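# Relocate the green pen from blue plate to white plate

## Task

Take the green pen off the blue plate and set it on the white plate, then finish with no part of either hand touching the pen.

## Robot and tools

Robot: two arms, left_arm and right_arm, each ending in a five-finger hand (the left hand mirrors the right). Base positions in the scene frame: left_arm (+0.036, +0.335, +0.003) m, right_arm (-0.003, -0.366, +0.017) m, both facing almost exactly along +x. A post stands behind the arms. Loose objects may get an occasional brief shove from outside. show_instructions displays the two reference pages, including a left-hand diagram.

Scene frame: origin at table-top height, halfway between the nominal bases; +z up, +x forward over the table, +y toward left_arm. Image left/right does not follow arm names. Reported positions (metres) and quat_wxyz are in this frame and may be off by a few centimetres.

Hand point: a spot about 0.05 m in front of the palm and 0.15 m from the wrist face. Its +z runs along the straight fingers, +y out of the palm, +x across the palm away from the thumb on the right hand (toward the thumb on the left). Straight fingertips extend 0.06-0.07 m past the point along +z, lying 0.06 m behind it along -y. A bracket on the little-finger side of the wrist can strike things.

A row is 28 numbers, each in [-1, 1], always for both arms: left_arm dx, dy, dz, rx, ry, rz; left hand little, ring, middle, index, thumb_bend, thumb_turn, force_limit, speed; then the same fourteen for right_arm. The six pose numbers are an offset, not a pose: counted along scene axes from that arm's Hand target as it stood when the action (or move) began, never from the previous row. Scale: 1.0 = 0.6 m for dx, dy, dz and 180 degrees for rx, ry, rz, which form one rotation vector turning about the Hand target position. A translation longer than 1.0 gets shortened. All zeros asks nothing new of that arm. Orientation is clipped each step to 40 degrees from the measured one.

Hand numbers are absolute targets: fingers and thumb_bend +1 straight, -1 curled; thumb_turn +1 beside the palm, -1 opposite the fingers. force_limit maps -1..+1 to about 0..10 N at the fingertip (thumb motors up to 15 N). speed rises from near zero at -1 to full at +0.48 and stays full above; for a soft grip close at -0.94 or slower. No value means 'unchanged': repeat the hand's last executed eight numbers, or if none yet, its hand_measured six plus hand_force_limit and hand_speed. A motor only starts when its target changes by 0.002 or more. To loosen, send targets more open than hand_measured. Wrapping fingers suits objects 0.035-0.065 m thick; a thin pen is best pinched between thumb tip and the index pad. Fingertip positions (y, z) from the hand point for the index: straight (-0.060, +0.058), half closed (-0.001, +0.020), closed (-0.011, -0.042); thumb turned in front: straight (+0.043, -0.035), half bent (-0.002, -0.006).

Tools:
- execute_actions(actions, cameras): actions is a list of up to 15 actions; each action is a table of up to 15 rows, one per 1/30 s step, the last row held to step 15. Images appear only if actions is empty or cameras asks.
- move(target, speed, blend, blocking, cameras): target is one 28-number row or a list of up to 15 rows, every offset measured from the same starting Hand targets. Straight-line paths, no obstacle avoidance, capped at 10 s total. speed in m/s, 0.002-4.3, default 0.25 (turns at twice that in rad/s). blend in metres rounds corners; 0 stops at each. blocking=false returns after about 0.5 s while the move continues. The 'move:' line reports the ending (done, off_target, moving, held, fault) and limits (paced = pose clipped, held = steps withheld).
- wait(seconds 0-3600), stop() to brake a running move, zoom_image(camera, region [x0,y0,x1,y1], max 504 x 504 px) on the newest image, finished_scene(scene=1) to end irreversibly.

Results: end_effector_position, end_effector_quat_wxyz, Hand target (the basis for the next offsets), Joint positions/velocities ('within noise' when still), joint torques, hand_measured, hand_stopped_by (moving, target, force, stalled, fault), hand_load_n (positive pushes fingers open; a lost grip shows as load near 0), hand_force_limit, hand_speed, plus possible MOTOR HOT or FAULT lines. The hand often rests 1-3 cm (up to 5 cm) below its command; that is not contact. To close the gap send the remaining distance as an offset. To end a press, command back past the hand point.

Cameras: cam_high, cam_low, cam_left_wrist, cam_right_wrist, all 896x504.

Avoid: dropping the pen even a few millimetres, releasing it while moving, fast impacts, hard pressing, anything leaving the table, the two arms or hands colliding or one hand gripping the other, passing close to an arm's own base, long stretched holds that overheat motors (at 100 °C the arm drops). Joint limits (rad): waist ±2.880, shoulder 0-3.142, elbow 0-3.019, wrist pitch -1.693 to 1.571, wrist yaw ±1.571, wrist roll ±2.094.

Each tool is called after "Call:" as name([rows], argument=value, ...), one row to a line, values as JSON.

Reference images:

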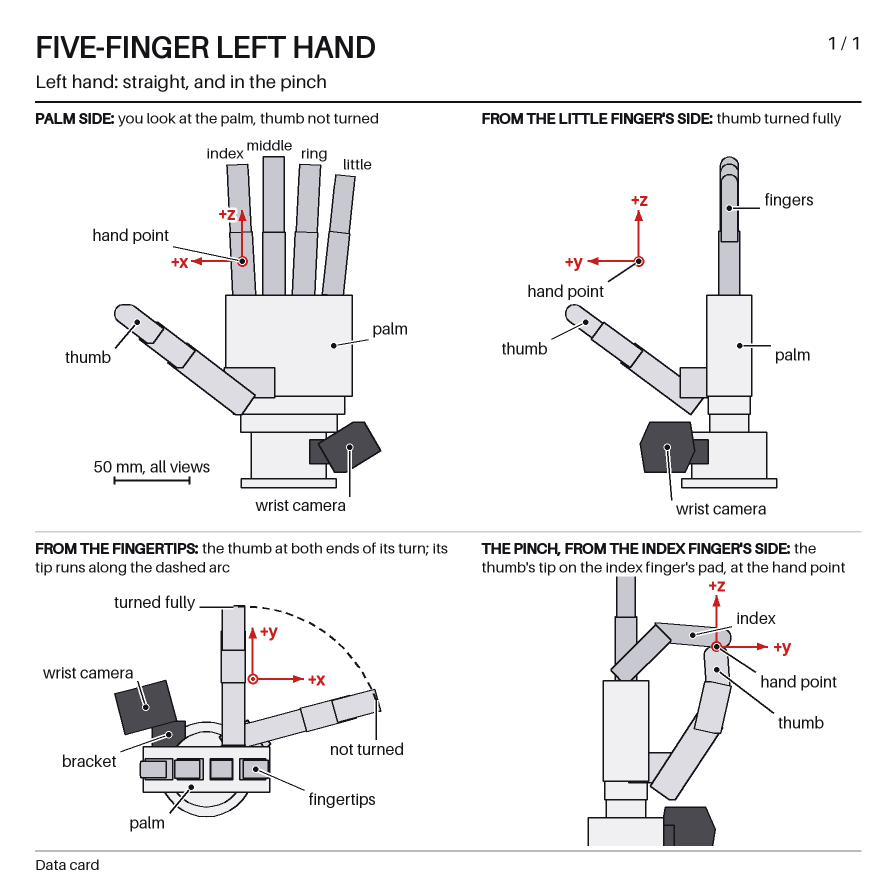

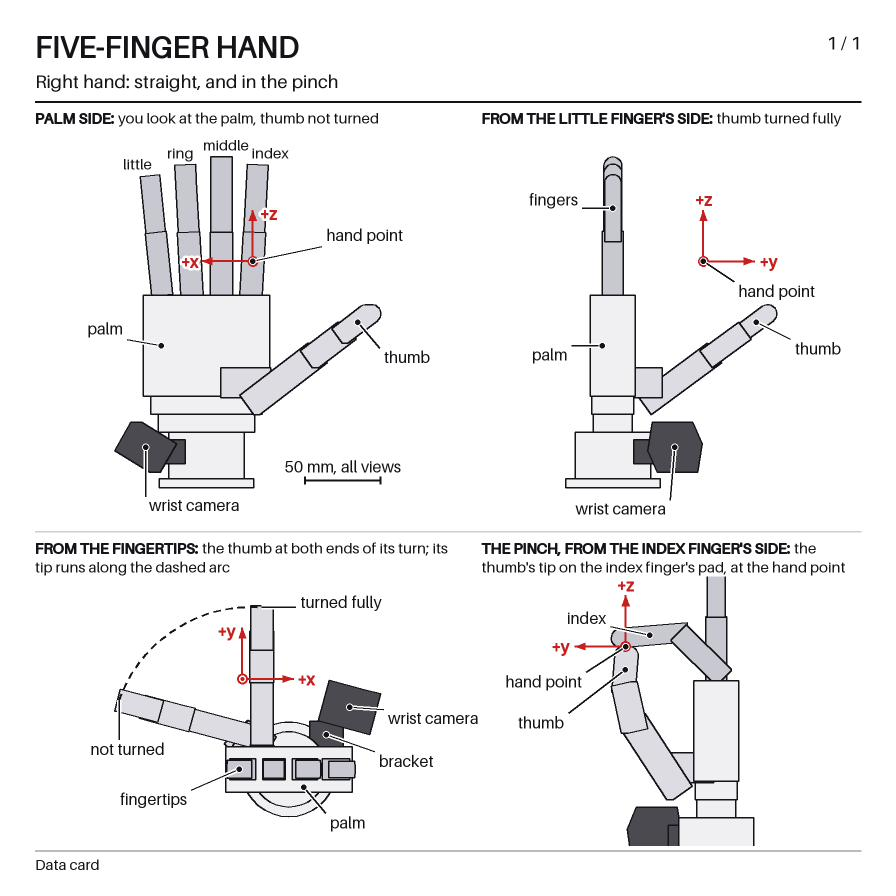

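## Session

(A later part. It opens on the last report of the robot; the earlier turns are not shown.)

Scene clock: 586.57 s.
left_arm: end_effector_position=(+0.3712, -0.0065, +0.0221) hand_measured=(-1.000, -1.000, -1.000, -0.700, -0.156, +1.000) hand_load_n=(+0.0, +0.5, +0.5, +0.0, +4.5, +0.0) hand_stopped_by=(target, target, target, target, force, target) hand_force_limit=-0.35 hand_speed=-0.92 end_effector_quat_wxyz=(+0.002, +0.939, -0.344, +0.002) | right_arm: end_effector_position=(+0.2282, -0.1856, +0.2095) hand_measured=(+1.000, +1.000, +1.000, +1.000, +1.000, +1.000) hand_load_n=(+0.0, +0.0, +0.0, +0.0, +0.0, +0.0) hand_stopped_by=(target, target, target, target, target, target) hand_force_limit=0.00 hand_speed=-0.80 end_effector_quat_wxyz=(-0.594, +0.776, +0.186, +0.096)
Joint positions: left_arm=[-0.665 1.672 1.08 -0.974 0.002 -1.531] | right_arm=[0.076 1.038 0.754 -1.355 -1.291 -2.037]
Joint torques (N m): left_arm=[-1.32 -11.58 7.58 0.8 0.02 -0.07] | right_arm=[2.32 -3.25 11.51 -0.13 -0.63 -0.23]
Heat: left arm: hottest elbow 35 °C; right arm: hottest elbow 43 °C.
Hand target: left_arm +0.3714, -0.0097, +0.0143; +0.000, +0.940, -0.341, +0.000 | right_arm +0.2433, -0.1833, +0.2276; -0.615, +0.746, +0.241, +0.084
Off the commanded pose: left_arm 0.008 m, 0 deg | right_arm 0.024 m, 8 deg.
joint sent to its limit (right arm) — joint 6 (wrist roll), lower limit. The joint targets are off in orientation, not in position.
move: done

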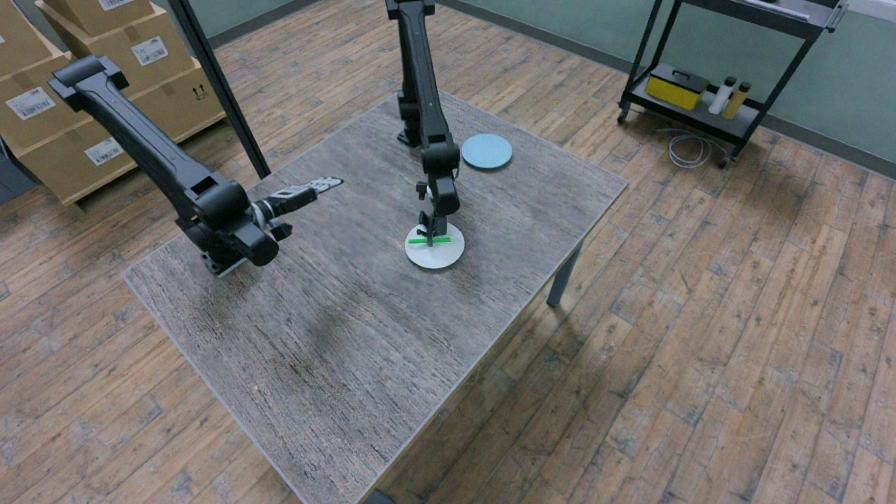

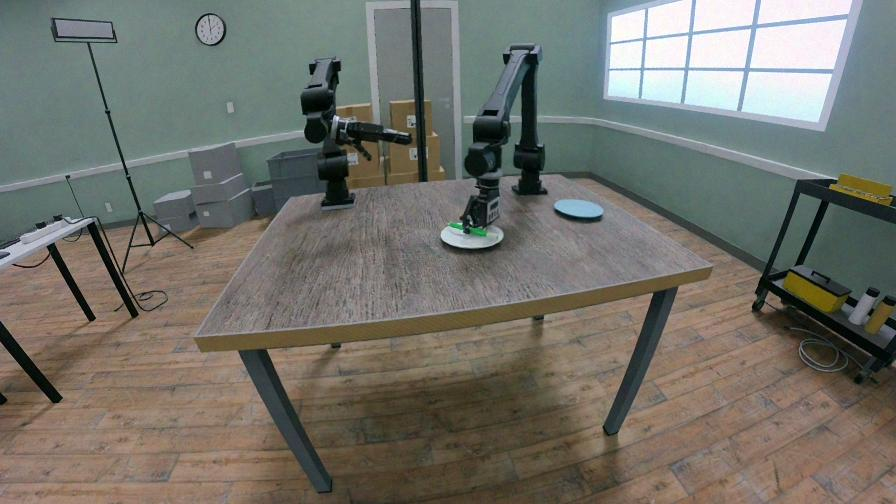

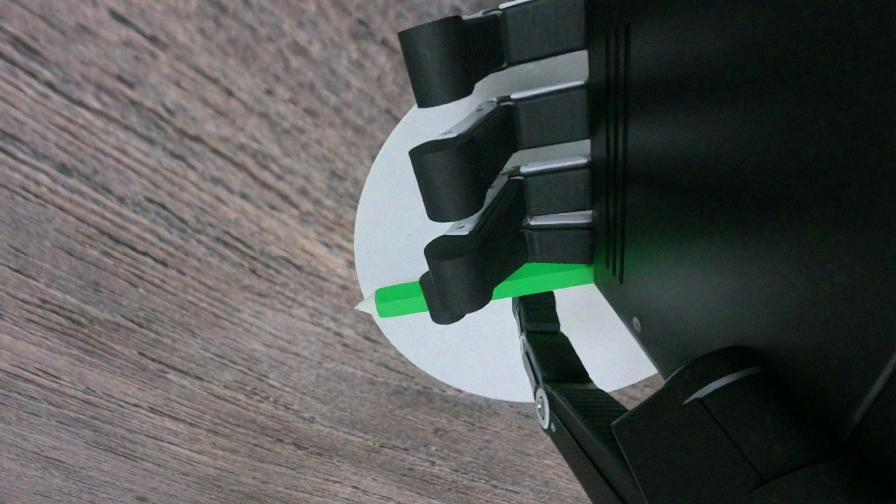

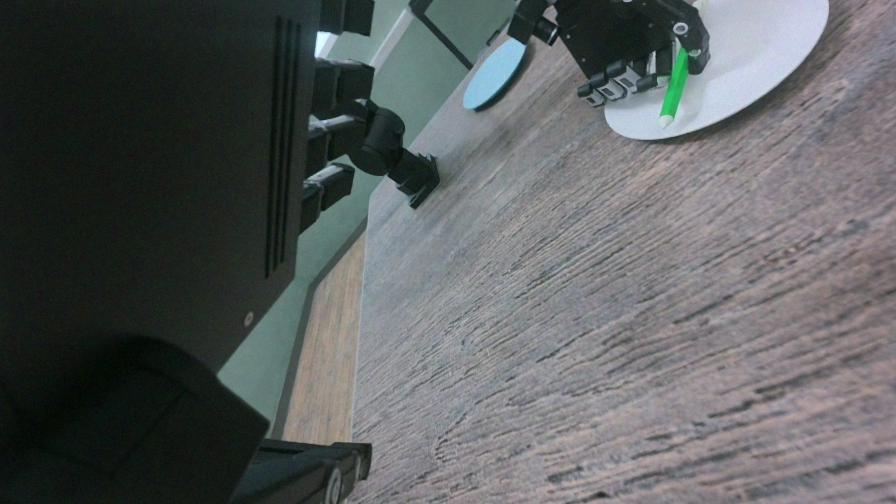

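Call:
move(target=[0.002,0.003,-0.011,0,0,0,-1,-1,-1,-0.7,-0.5,1,-0.35,-0.92,0,0,0,0,0,0,1,1,1,1,1,1,0,-0.8], speed=0.04, cameras=["all"])

Call:
zoom_image(camera="cam_low", region=[430, 180, 520, 260])

Call:
zoom_image(camera="cam_right_wrist", region=[560, 0, 840, 160])

Scene clock: 597.80 s.
left_arm: end_effector_position=(+0.3716, -0.0068, +0.0189) hand_measured=(-1.000, -1.000, -1.000, -0.700, -0.156, +1.000) hand_load_n=(+0.0, +0.0, +0.0, +0.0, +5.0, +0.0) hand_stopped_by=(target, target, target, target, force, target) hand_force_limit=-0.35 hand_speed=-0.92 end_effector_quat_wxyz=(+0.002, +0.939, -0.344, +0.004) | right_arm: end_effector_position=(+0.2282, -0.1856, +0.2095) hand_measured=(+1.000, +1.000, +1.000, +1.000, +1.000, +1.000) hand_load_n=(+0.0, +0.0, +0.0, +0.0, +0.0, +0.0) hand_stopped_by=(target, target, target, target, target, target) hand_force_limit=0.00 hand_speed=-0.80 end_effector_quat_wxyz=(-0.594, +0.776, +0.186, +0.096)
Joint positions: left_arm=[-0.665 1.676 1.075 -0.961 0.002 -1.531] | right_arm=[0.076 1.038 0.754 -1.355 -1.291 -2.037]
Joint torques (N m): left_arm=[-0.79 -11.11 7.38 1.2 0.04 0.01] | right_arm=[2.37 -3.14 11.51 -0.05 -0.64 -0.25]
Heat: left arm: hottest elbow 35 °C; right arm: hottest elbow 43 °C.
Hand target: left_arm +0.3726, -0.0079, +0.0078; +0.000, +0.940, -0.341, +0.000 | right_arm +0.2433, -0.1833, +0.2276; -0.615, +0.746, +0.241, +0.084
Off the commanded pose: left_arm 0.011 m, 1 deg | right_arm 0.024 m, 8 deg.
joint sent to its limit (right arm) — joint 6 (wrist roll), lower limit. The joint targets are off in orientation, not in position.
move: off_target (left_arm)

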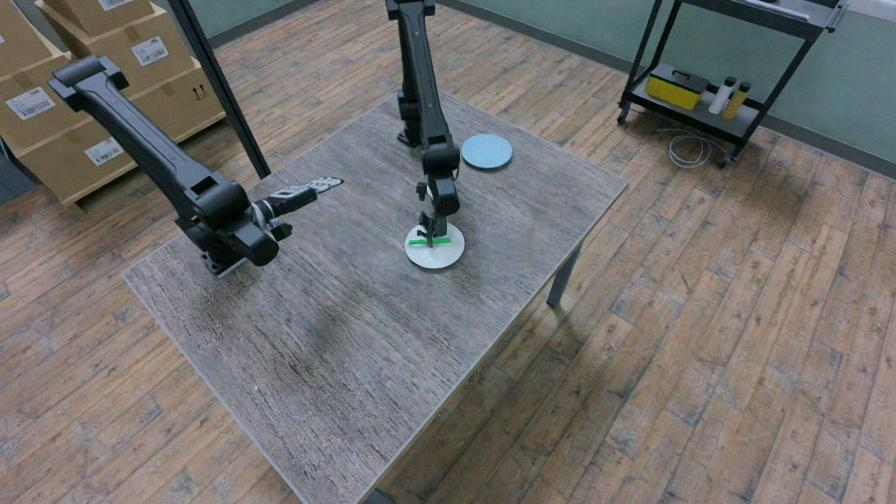

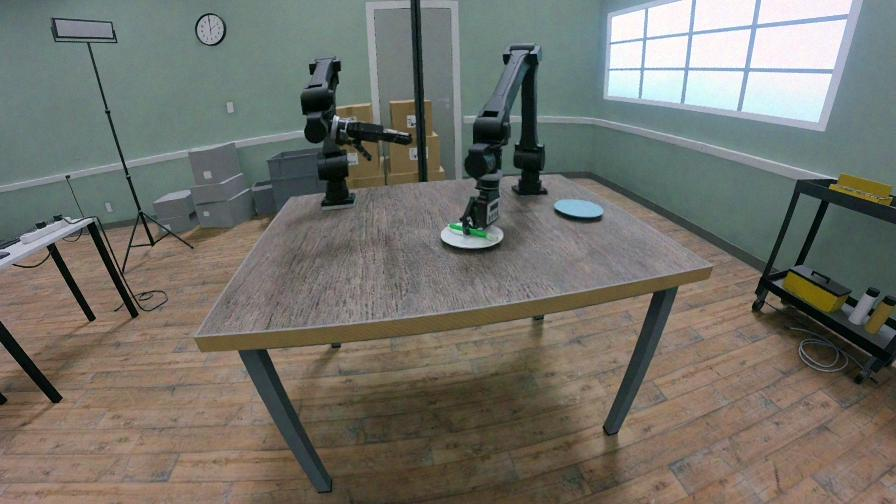

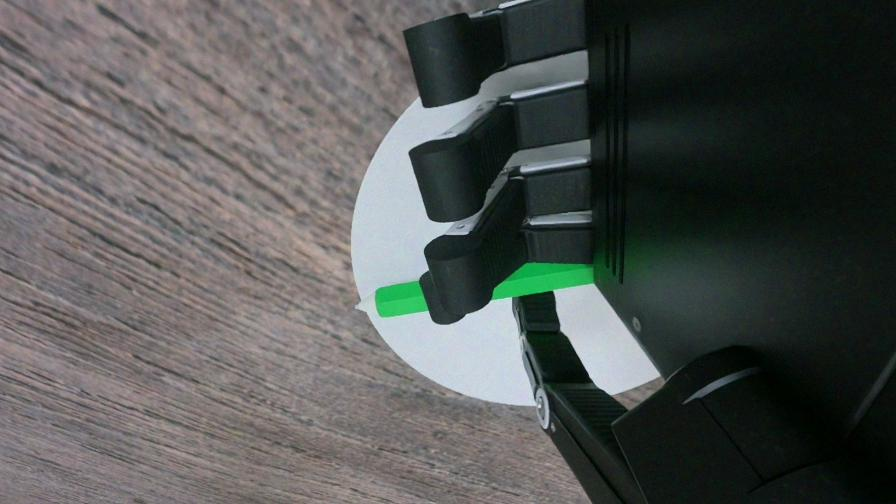

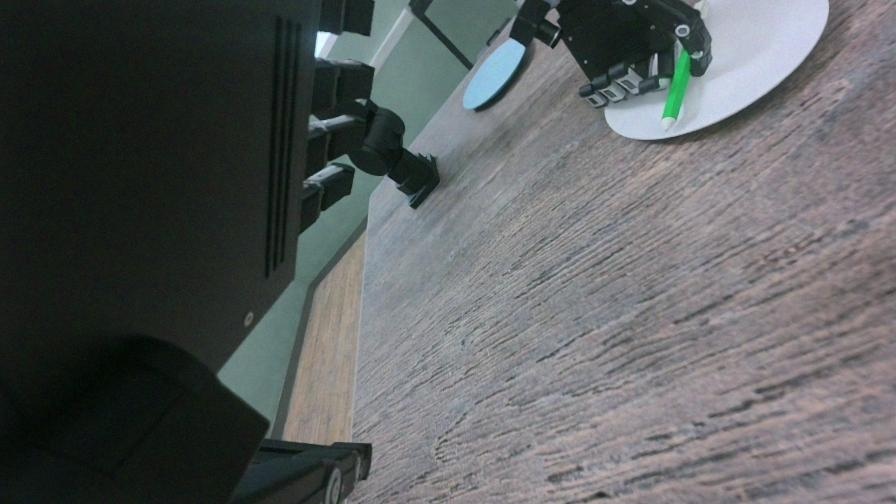

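Scaled by 5.600 from the camera's image (finer frame: 1280x720).

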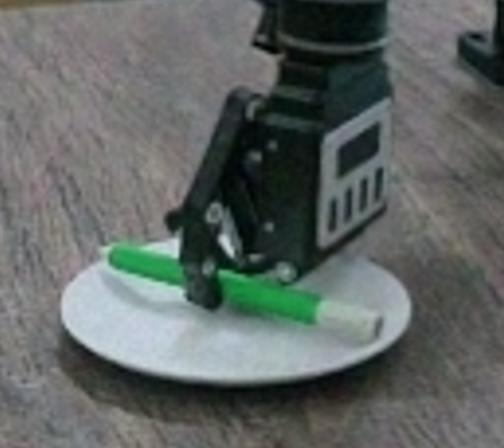

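Scaled by 1.800 from the camera's image (finer frame: 1280x720).

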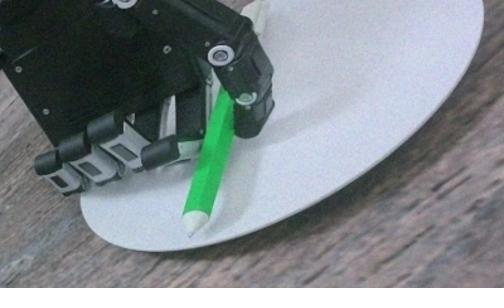

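Call:
move(target=[0.0,0.0,0.004,0.0215,0.0255,0,-1,-1,-1,-0.7,-0.5,1,-0.35,-0.92,0,0,0,0,0,0,1,1,1,1,1,1,0,-0.8], speed=0.04, cameras=["all"])

Call:
zoom_image(camera="cam_low", region=[430, 180, 520, 260])

Call:
zoom_image(camera="cam_right_wrist", region=[560, 0, 840, 160])

Scene clock: 620.90 s.
left_arm: end_effector_position=(+0.3692, -0.0046, +0.0151) hand_measured=(-1.000, -1.000, -1.000, -0.700, -0.156, +1.000) hand_load_n=(+0.0, +0.0, +0.0, +0.0, +4.5, +0.0) hand_stopped_by=(target, target, target, target, force, target) hand_force_limit=-0.35 hand_speed=-0.92 end_effector_quat_wxyz=(-0.012, +0.938, -0.344, -0.040) | right_arm: end_effector_position=(+0.2282, -0.1856, +0.2095) hand_measured=(+1.000, +1.000, +1.000, +1.000, +1.000, +1.000) hand_load_n=(+0.0, +0.0, +0.0, +0.0, +0.0, -0.5) hand_stopped_by=(target, target, target, target, target, target) hand_force_limit=0.00 hand_speed=-0.80 end_effector_quat_wxyz=(-0.594, +0.776, +0.186, +0.096)
Joint positions: left_arm=[-0.665 1.728 1.139 -1.066 0.001 -1.531] | right_arm=[0.076 1.038 0.754 -1.355 -1.291 -2.037]
Joint torques (N m): left_arm=[-1.08 -11.34 9.52 -0.39 -0.09 -0.07] | right_arm=[2.43 -3.49 11.48 -0.06 -0.65 -0.23]
Heat: left arm: hottest elbow 34 °C; right arm: hottest elbow 44 °C.
Hand target: left_arm +0.3726, -0.0079, +0.0101; -0.018, +0.939, -0.341, -0.049 | right_arm +0.2433, -0.1833, +0.2276; -0.615, +0.746, +0.241, +0.084
Off the commanded pose: left_arm 0.007 m, 1 deg | right_arm 0.024 m, 8 deg.
joint sent to its limit (right arm) — joint 6 (wrist roll), lower limit. The joint targets are off in orientation, not in position.
move: done

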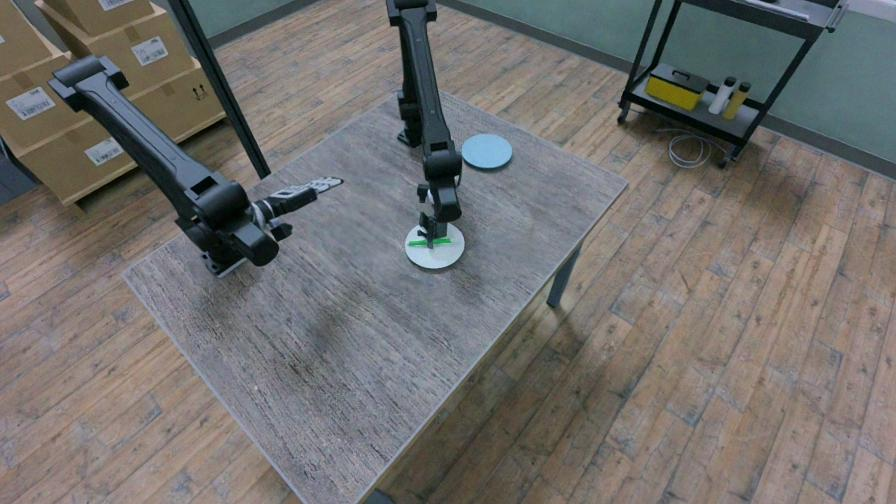

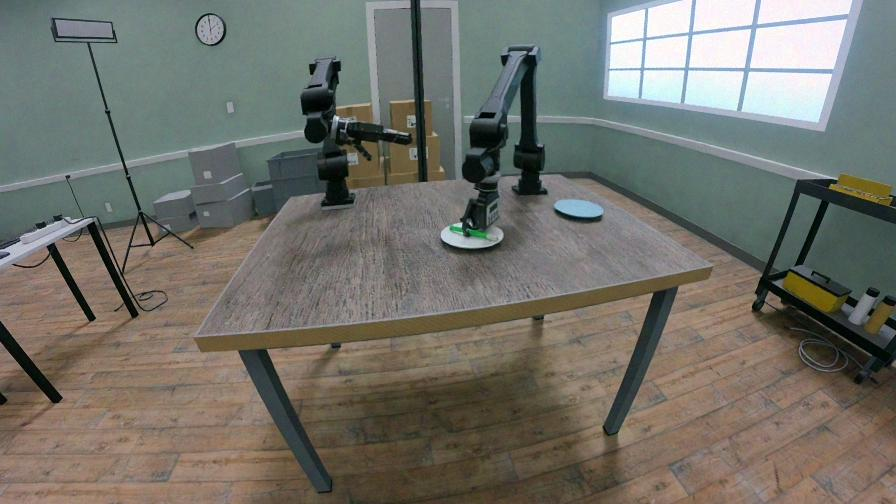

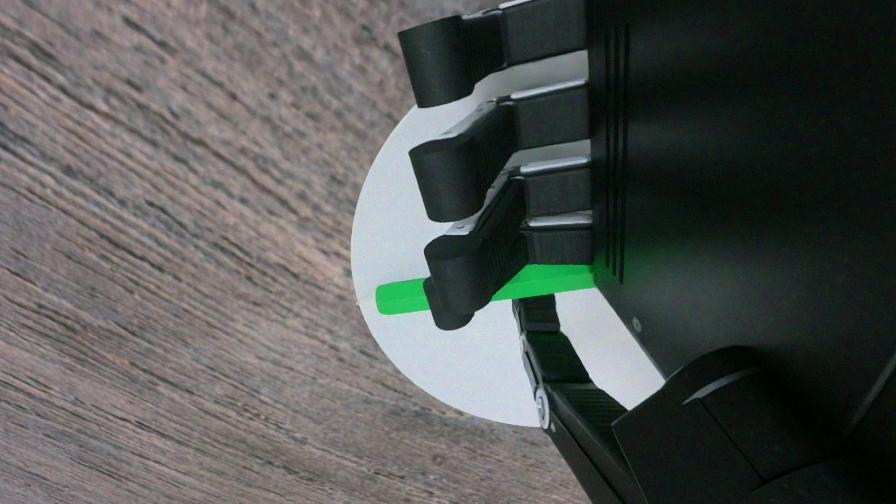

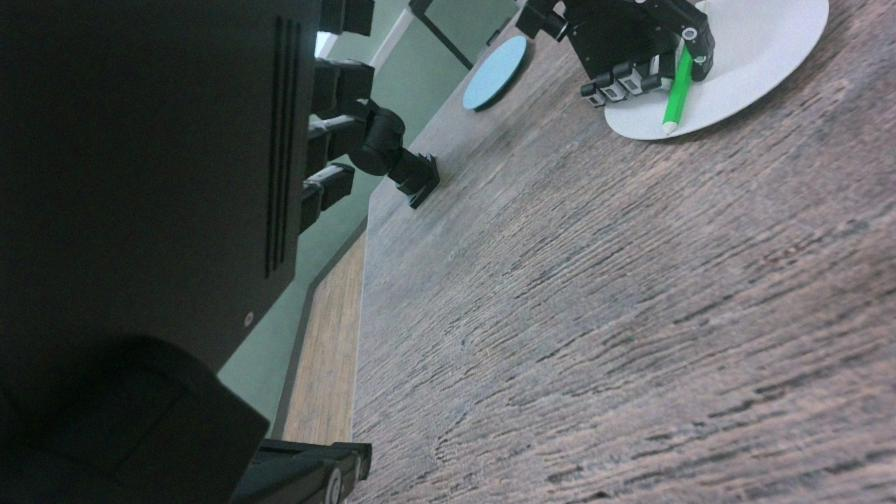

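Scaled by 5.600 from the camera's image (finer frame: 1280x720).

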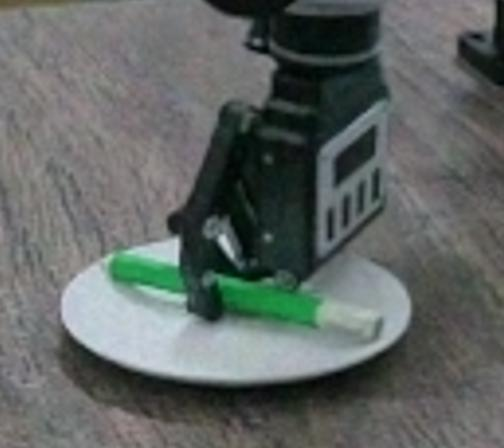

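Scaled by 1.800 from the camera's image (finer frame: 1280x720).

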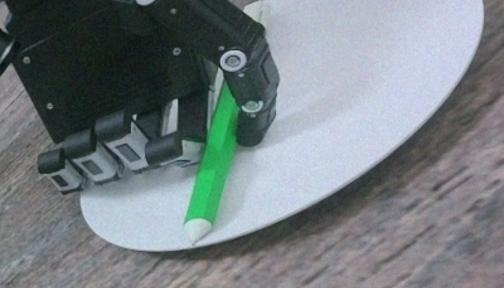

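Call:
move(target=[0.0,0.0,0.0,0,0,0,-1,-1,-1,-0.7,0.5,1,-0.35,-0.88,0,0,0,0,0,0,1,1,1,1,1,1,0,-0.8], speed=0.04, cameras=["all"])

Call:
zoom_image(camera="cam_low", region=[430, 180, 520, 260])

Call:
zoom_image(camera="cam_right_wrist", region=[560, 0, 840, 160])

Scene clock: 634.03 s.
left_arm: end_effector_position=(+0.3681, -0.0034, +0.0133) hand_measured=(-1.000, -1.000, -1.000, -0.700, +0.500, +1.000) hand_load_n=(+0.0, +0.0, +0.0, +0.0, +0.0, +0.0) hand_stopped_by=(target, target, target, target, target, target) hand_force_limit=-0.35 hand_speed=-0.88 end_effector_quat_wxyz=(-0.014, +0.938, -0.344, -0.044) | right_arm: end_effector_position=(+0.2282, -0.1856, +0.2095) hand_measured=(+1.000, +1.000, +1.000, +1.000, +1.000, +1.000) hand_load_n=(+0.0, -0.5, +0.0, +0.0, +0.0, +0.0) hand_stopped_by=(target, target, target, target, target, target) hand_force_limit=0.00 hand_speed=-0.80 end_effector_quat_wxyz=(-0.594, +0.776, +0.186, +0.096)
Joint positions: left_arm=[-0.665 1.732 1.139 -1.07 0 -1.531] | right_arm=[0.076 1.038 0.754 -1.355 -1.291 -2.037]
Joint torques (N m): left_arm=[-1.44 -11.75 9.4 -0.47 -0.08 0] | right_arm=[2.43 -2.9 11.52 -0.08 -0.63 -0.24]
Heat: left arm: hottest elbow 35 °C; right arm: hottest elbow 44 °C.
Hand target: left_arm +0.3725, -0.0078, +0.0100; -0.018, +0.939, -0.341, -0.049 | right_arm +0.2433, -0.1833, +0.2276; -0.615, +0.746, +0.241, +0.084
Off the commanded pose: left_arm 0.007 m, 1 deg | right_arm 0.024 m, 8 deg.
joint sent to its limit (right arm) — joint 6 (wrist roll), lower limit. The joint targets are off in orientation, not in position.
move: done

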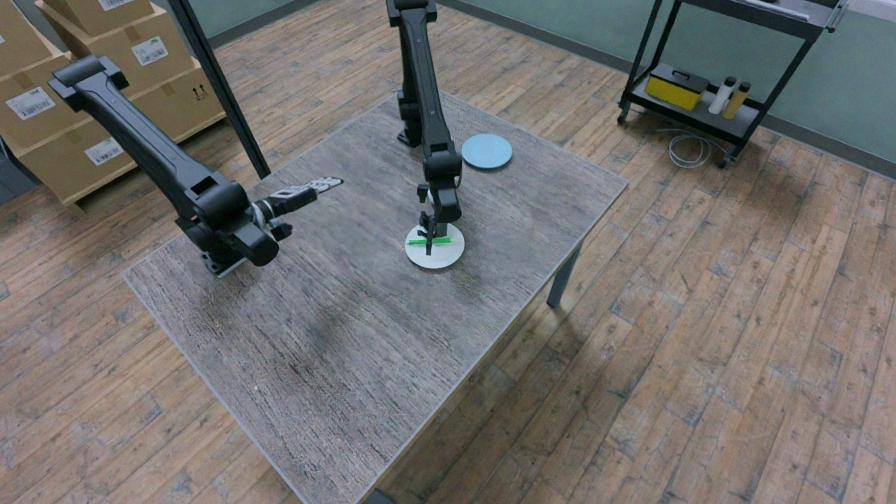

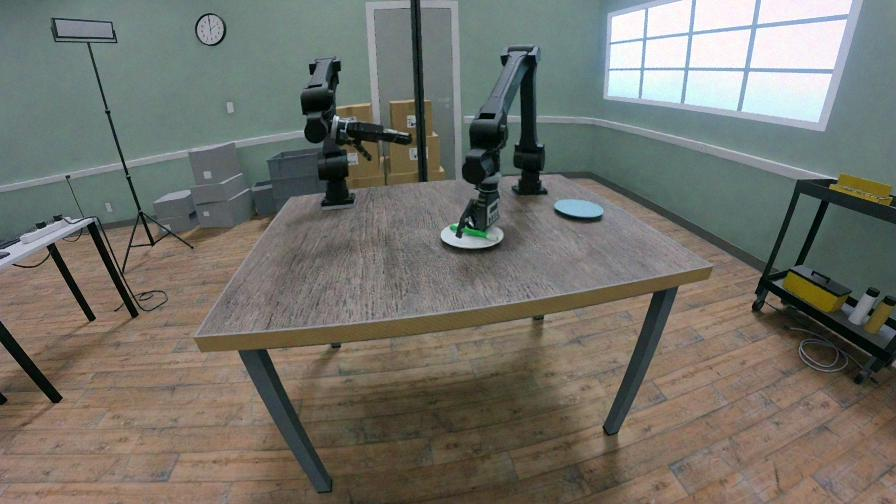

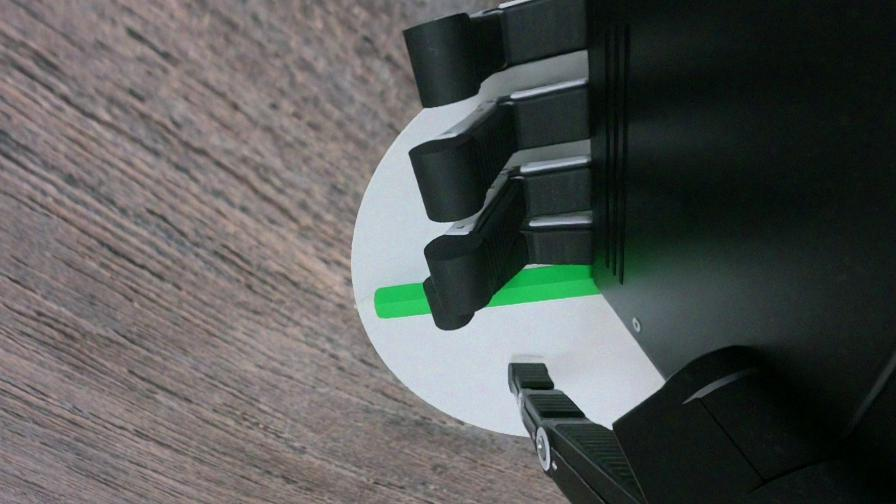

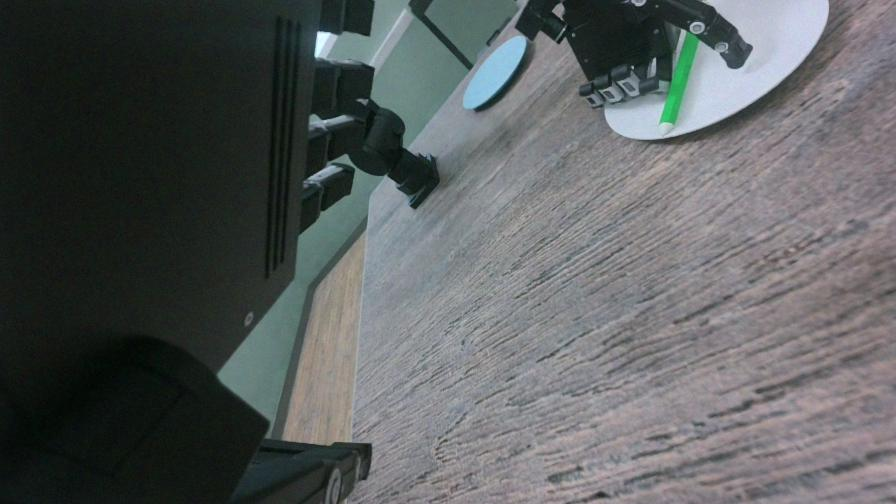

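Scaled by 5.600 from the camera's image (finer frame: 1280x720).

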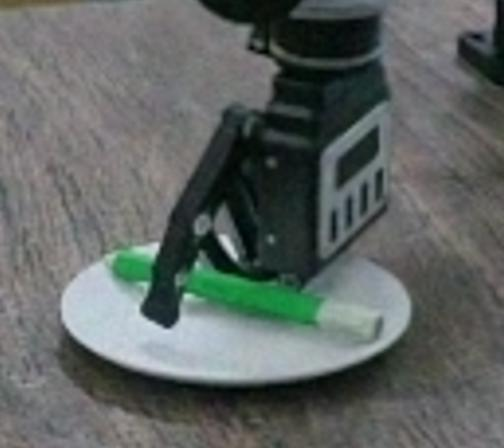

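Scaled by 1.800 from the camera's image (finer frame: 1280x720).

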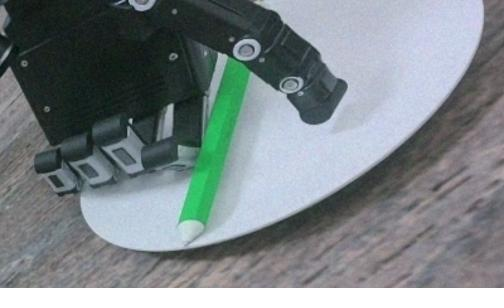

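Call:
move([
  [0.0,0.0,0.0,0,0,0,-1,-1,-1,-0.7,1,1,-0.35,-0.5,0,0,0,0,0,0,1,1,1,1,1,1,0,-0.8],
  [0.01,-0.005,0.17,0,0,0,-1,-1,-1,-0.7,1,1,-0.35,-0.5,0,0,0,0,0,0,1,1,1,1,1,1,0,-0.8],
], speed=0.08, cameras=["all"])

Call:
zoom_image(camera="cam_low", region=[430, 180, 520, 260])

Call:
zoom_image(camera="cam_high", region=[390, 200, 480, 280])

Scene clock: 647.93 s.
left_arm: end_effector_position=(+0.3674, -0.0028, +0.0924) hand_measured=(-1.000, -1.000, -1.000, -0.700, +1.000, +1.000) hand_load_n=(+0.5, +0.0, +0.0, +0.0, +0.0, +0.0) hand_stopped_by=(target, target, target, target, target, target) hand_force_limit=-0.35 hand_speed=-0.50 end_effector_quat_wxyz=(-0.022, +0.936, -0.344, -0.069) | right_arm: end_effector_position=(+0.2282, -0.1856, +0.2095) hand_measured=(+1.000, +1.000, +1.000, +1.000, +1.000, +1.000) hand_load_n=(+0.0, +0.0, +0.0, +0.0, +0.0, -0.5) hand_stopped_by=(target, target, target, target, target, target) hand_force_limit=0.00 hand_speed=-0.80 end_effector_quat_wxyz=(-0.594, +0.776, +0.186, +0.096)
Joint positions: left_arm=[-0.665 1.665 1.284 -1.334 -0.001 -1.531] | right_arm=[0.076 1.038 0.754 -1.355 -1.291 -2.037]
Joint torques (N m): left_arm=[-0.91 -15.38 11.14 -0.43 -0.05 -0.02] | right_arm=[2.43 -3.02 11.51 -0.08 -0.62 -0.25]
Heat: left arm: hottest elbow 35 °C; right arm: hottest elbow 44 °C.
Hand target: left_arm +0.3785, -0.0108, +0.1120; -0.018, +0.939, -0.341, -0.049 | right_arm +0.2433, -0.1833, +0.2276; -0.615, +0.746, +0.241, +0.084
Off the commanded pose: left_arm 0.024 m, 2 deg | right_arm 0.024 m, 8 deg.
joint sent to its limit (right arm) — joint 6 (wrist roll), lower limit. The joint targets are off in orientation, not in position.
move: off_target (left_arm)

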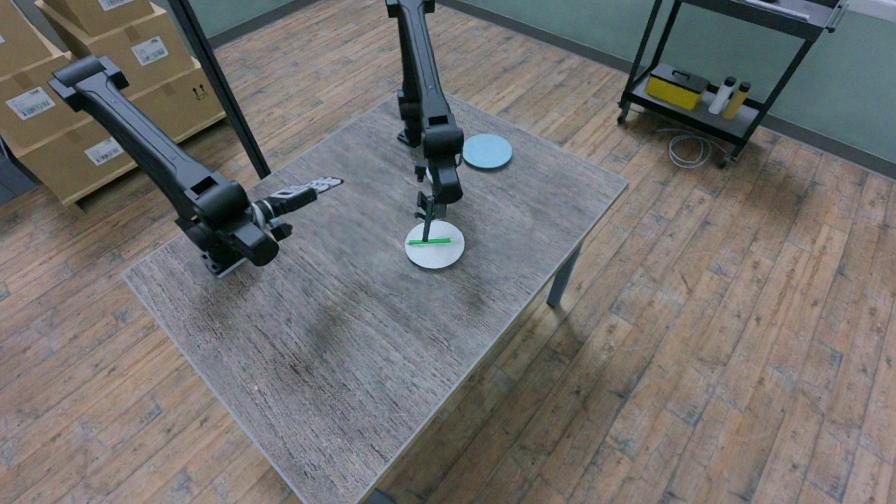

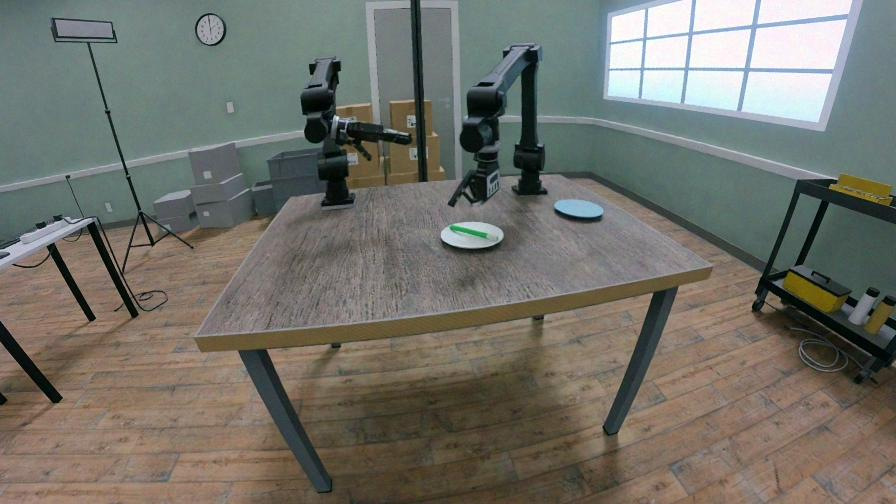

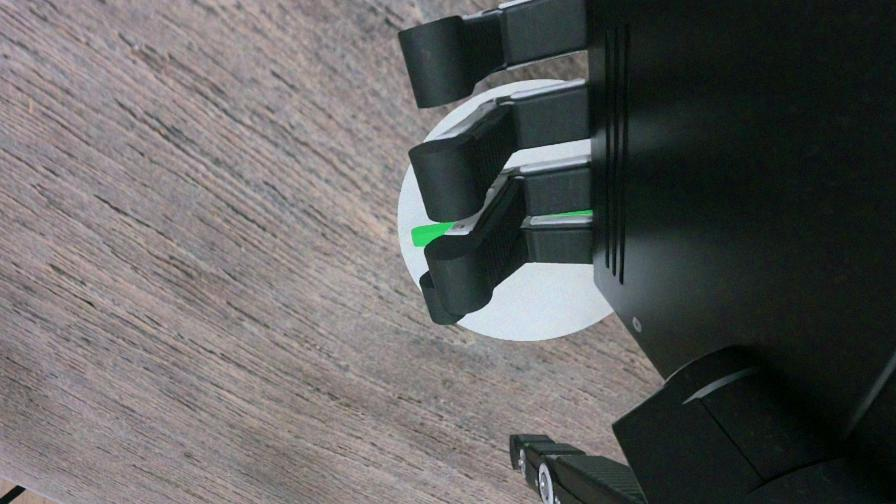

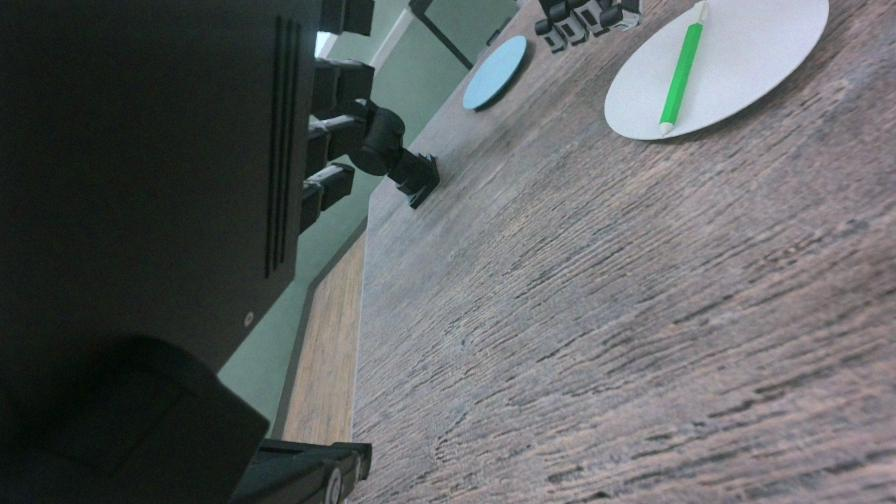

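Scaled by 5.600 from the camera's image (finer frame: 1280x720).

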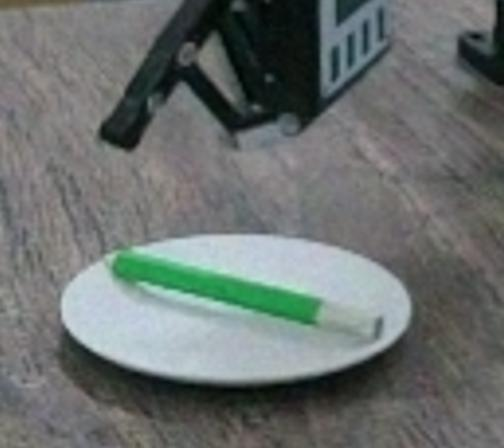

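Scaled by 5.600 from the camera's image (finer frame: 1280x720).

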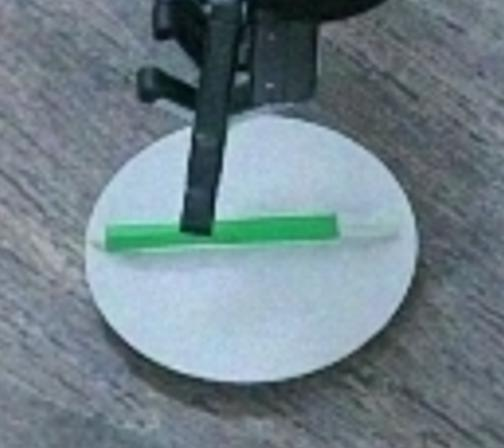

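The green pen is lying on the white plate, and the hand is clear of it.

Call:
finished_scene()

The scene is finished: the task was done.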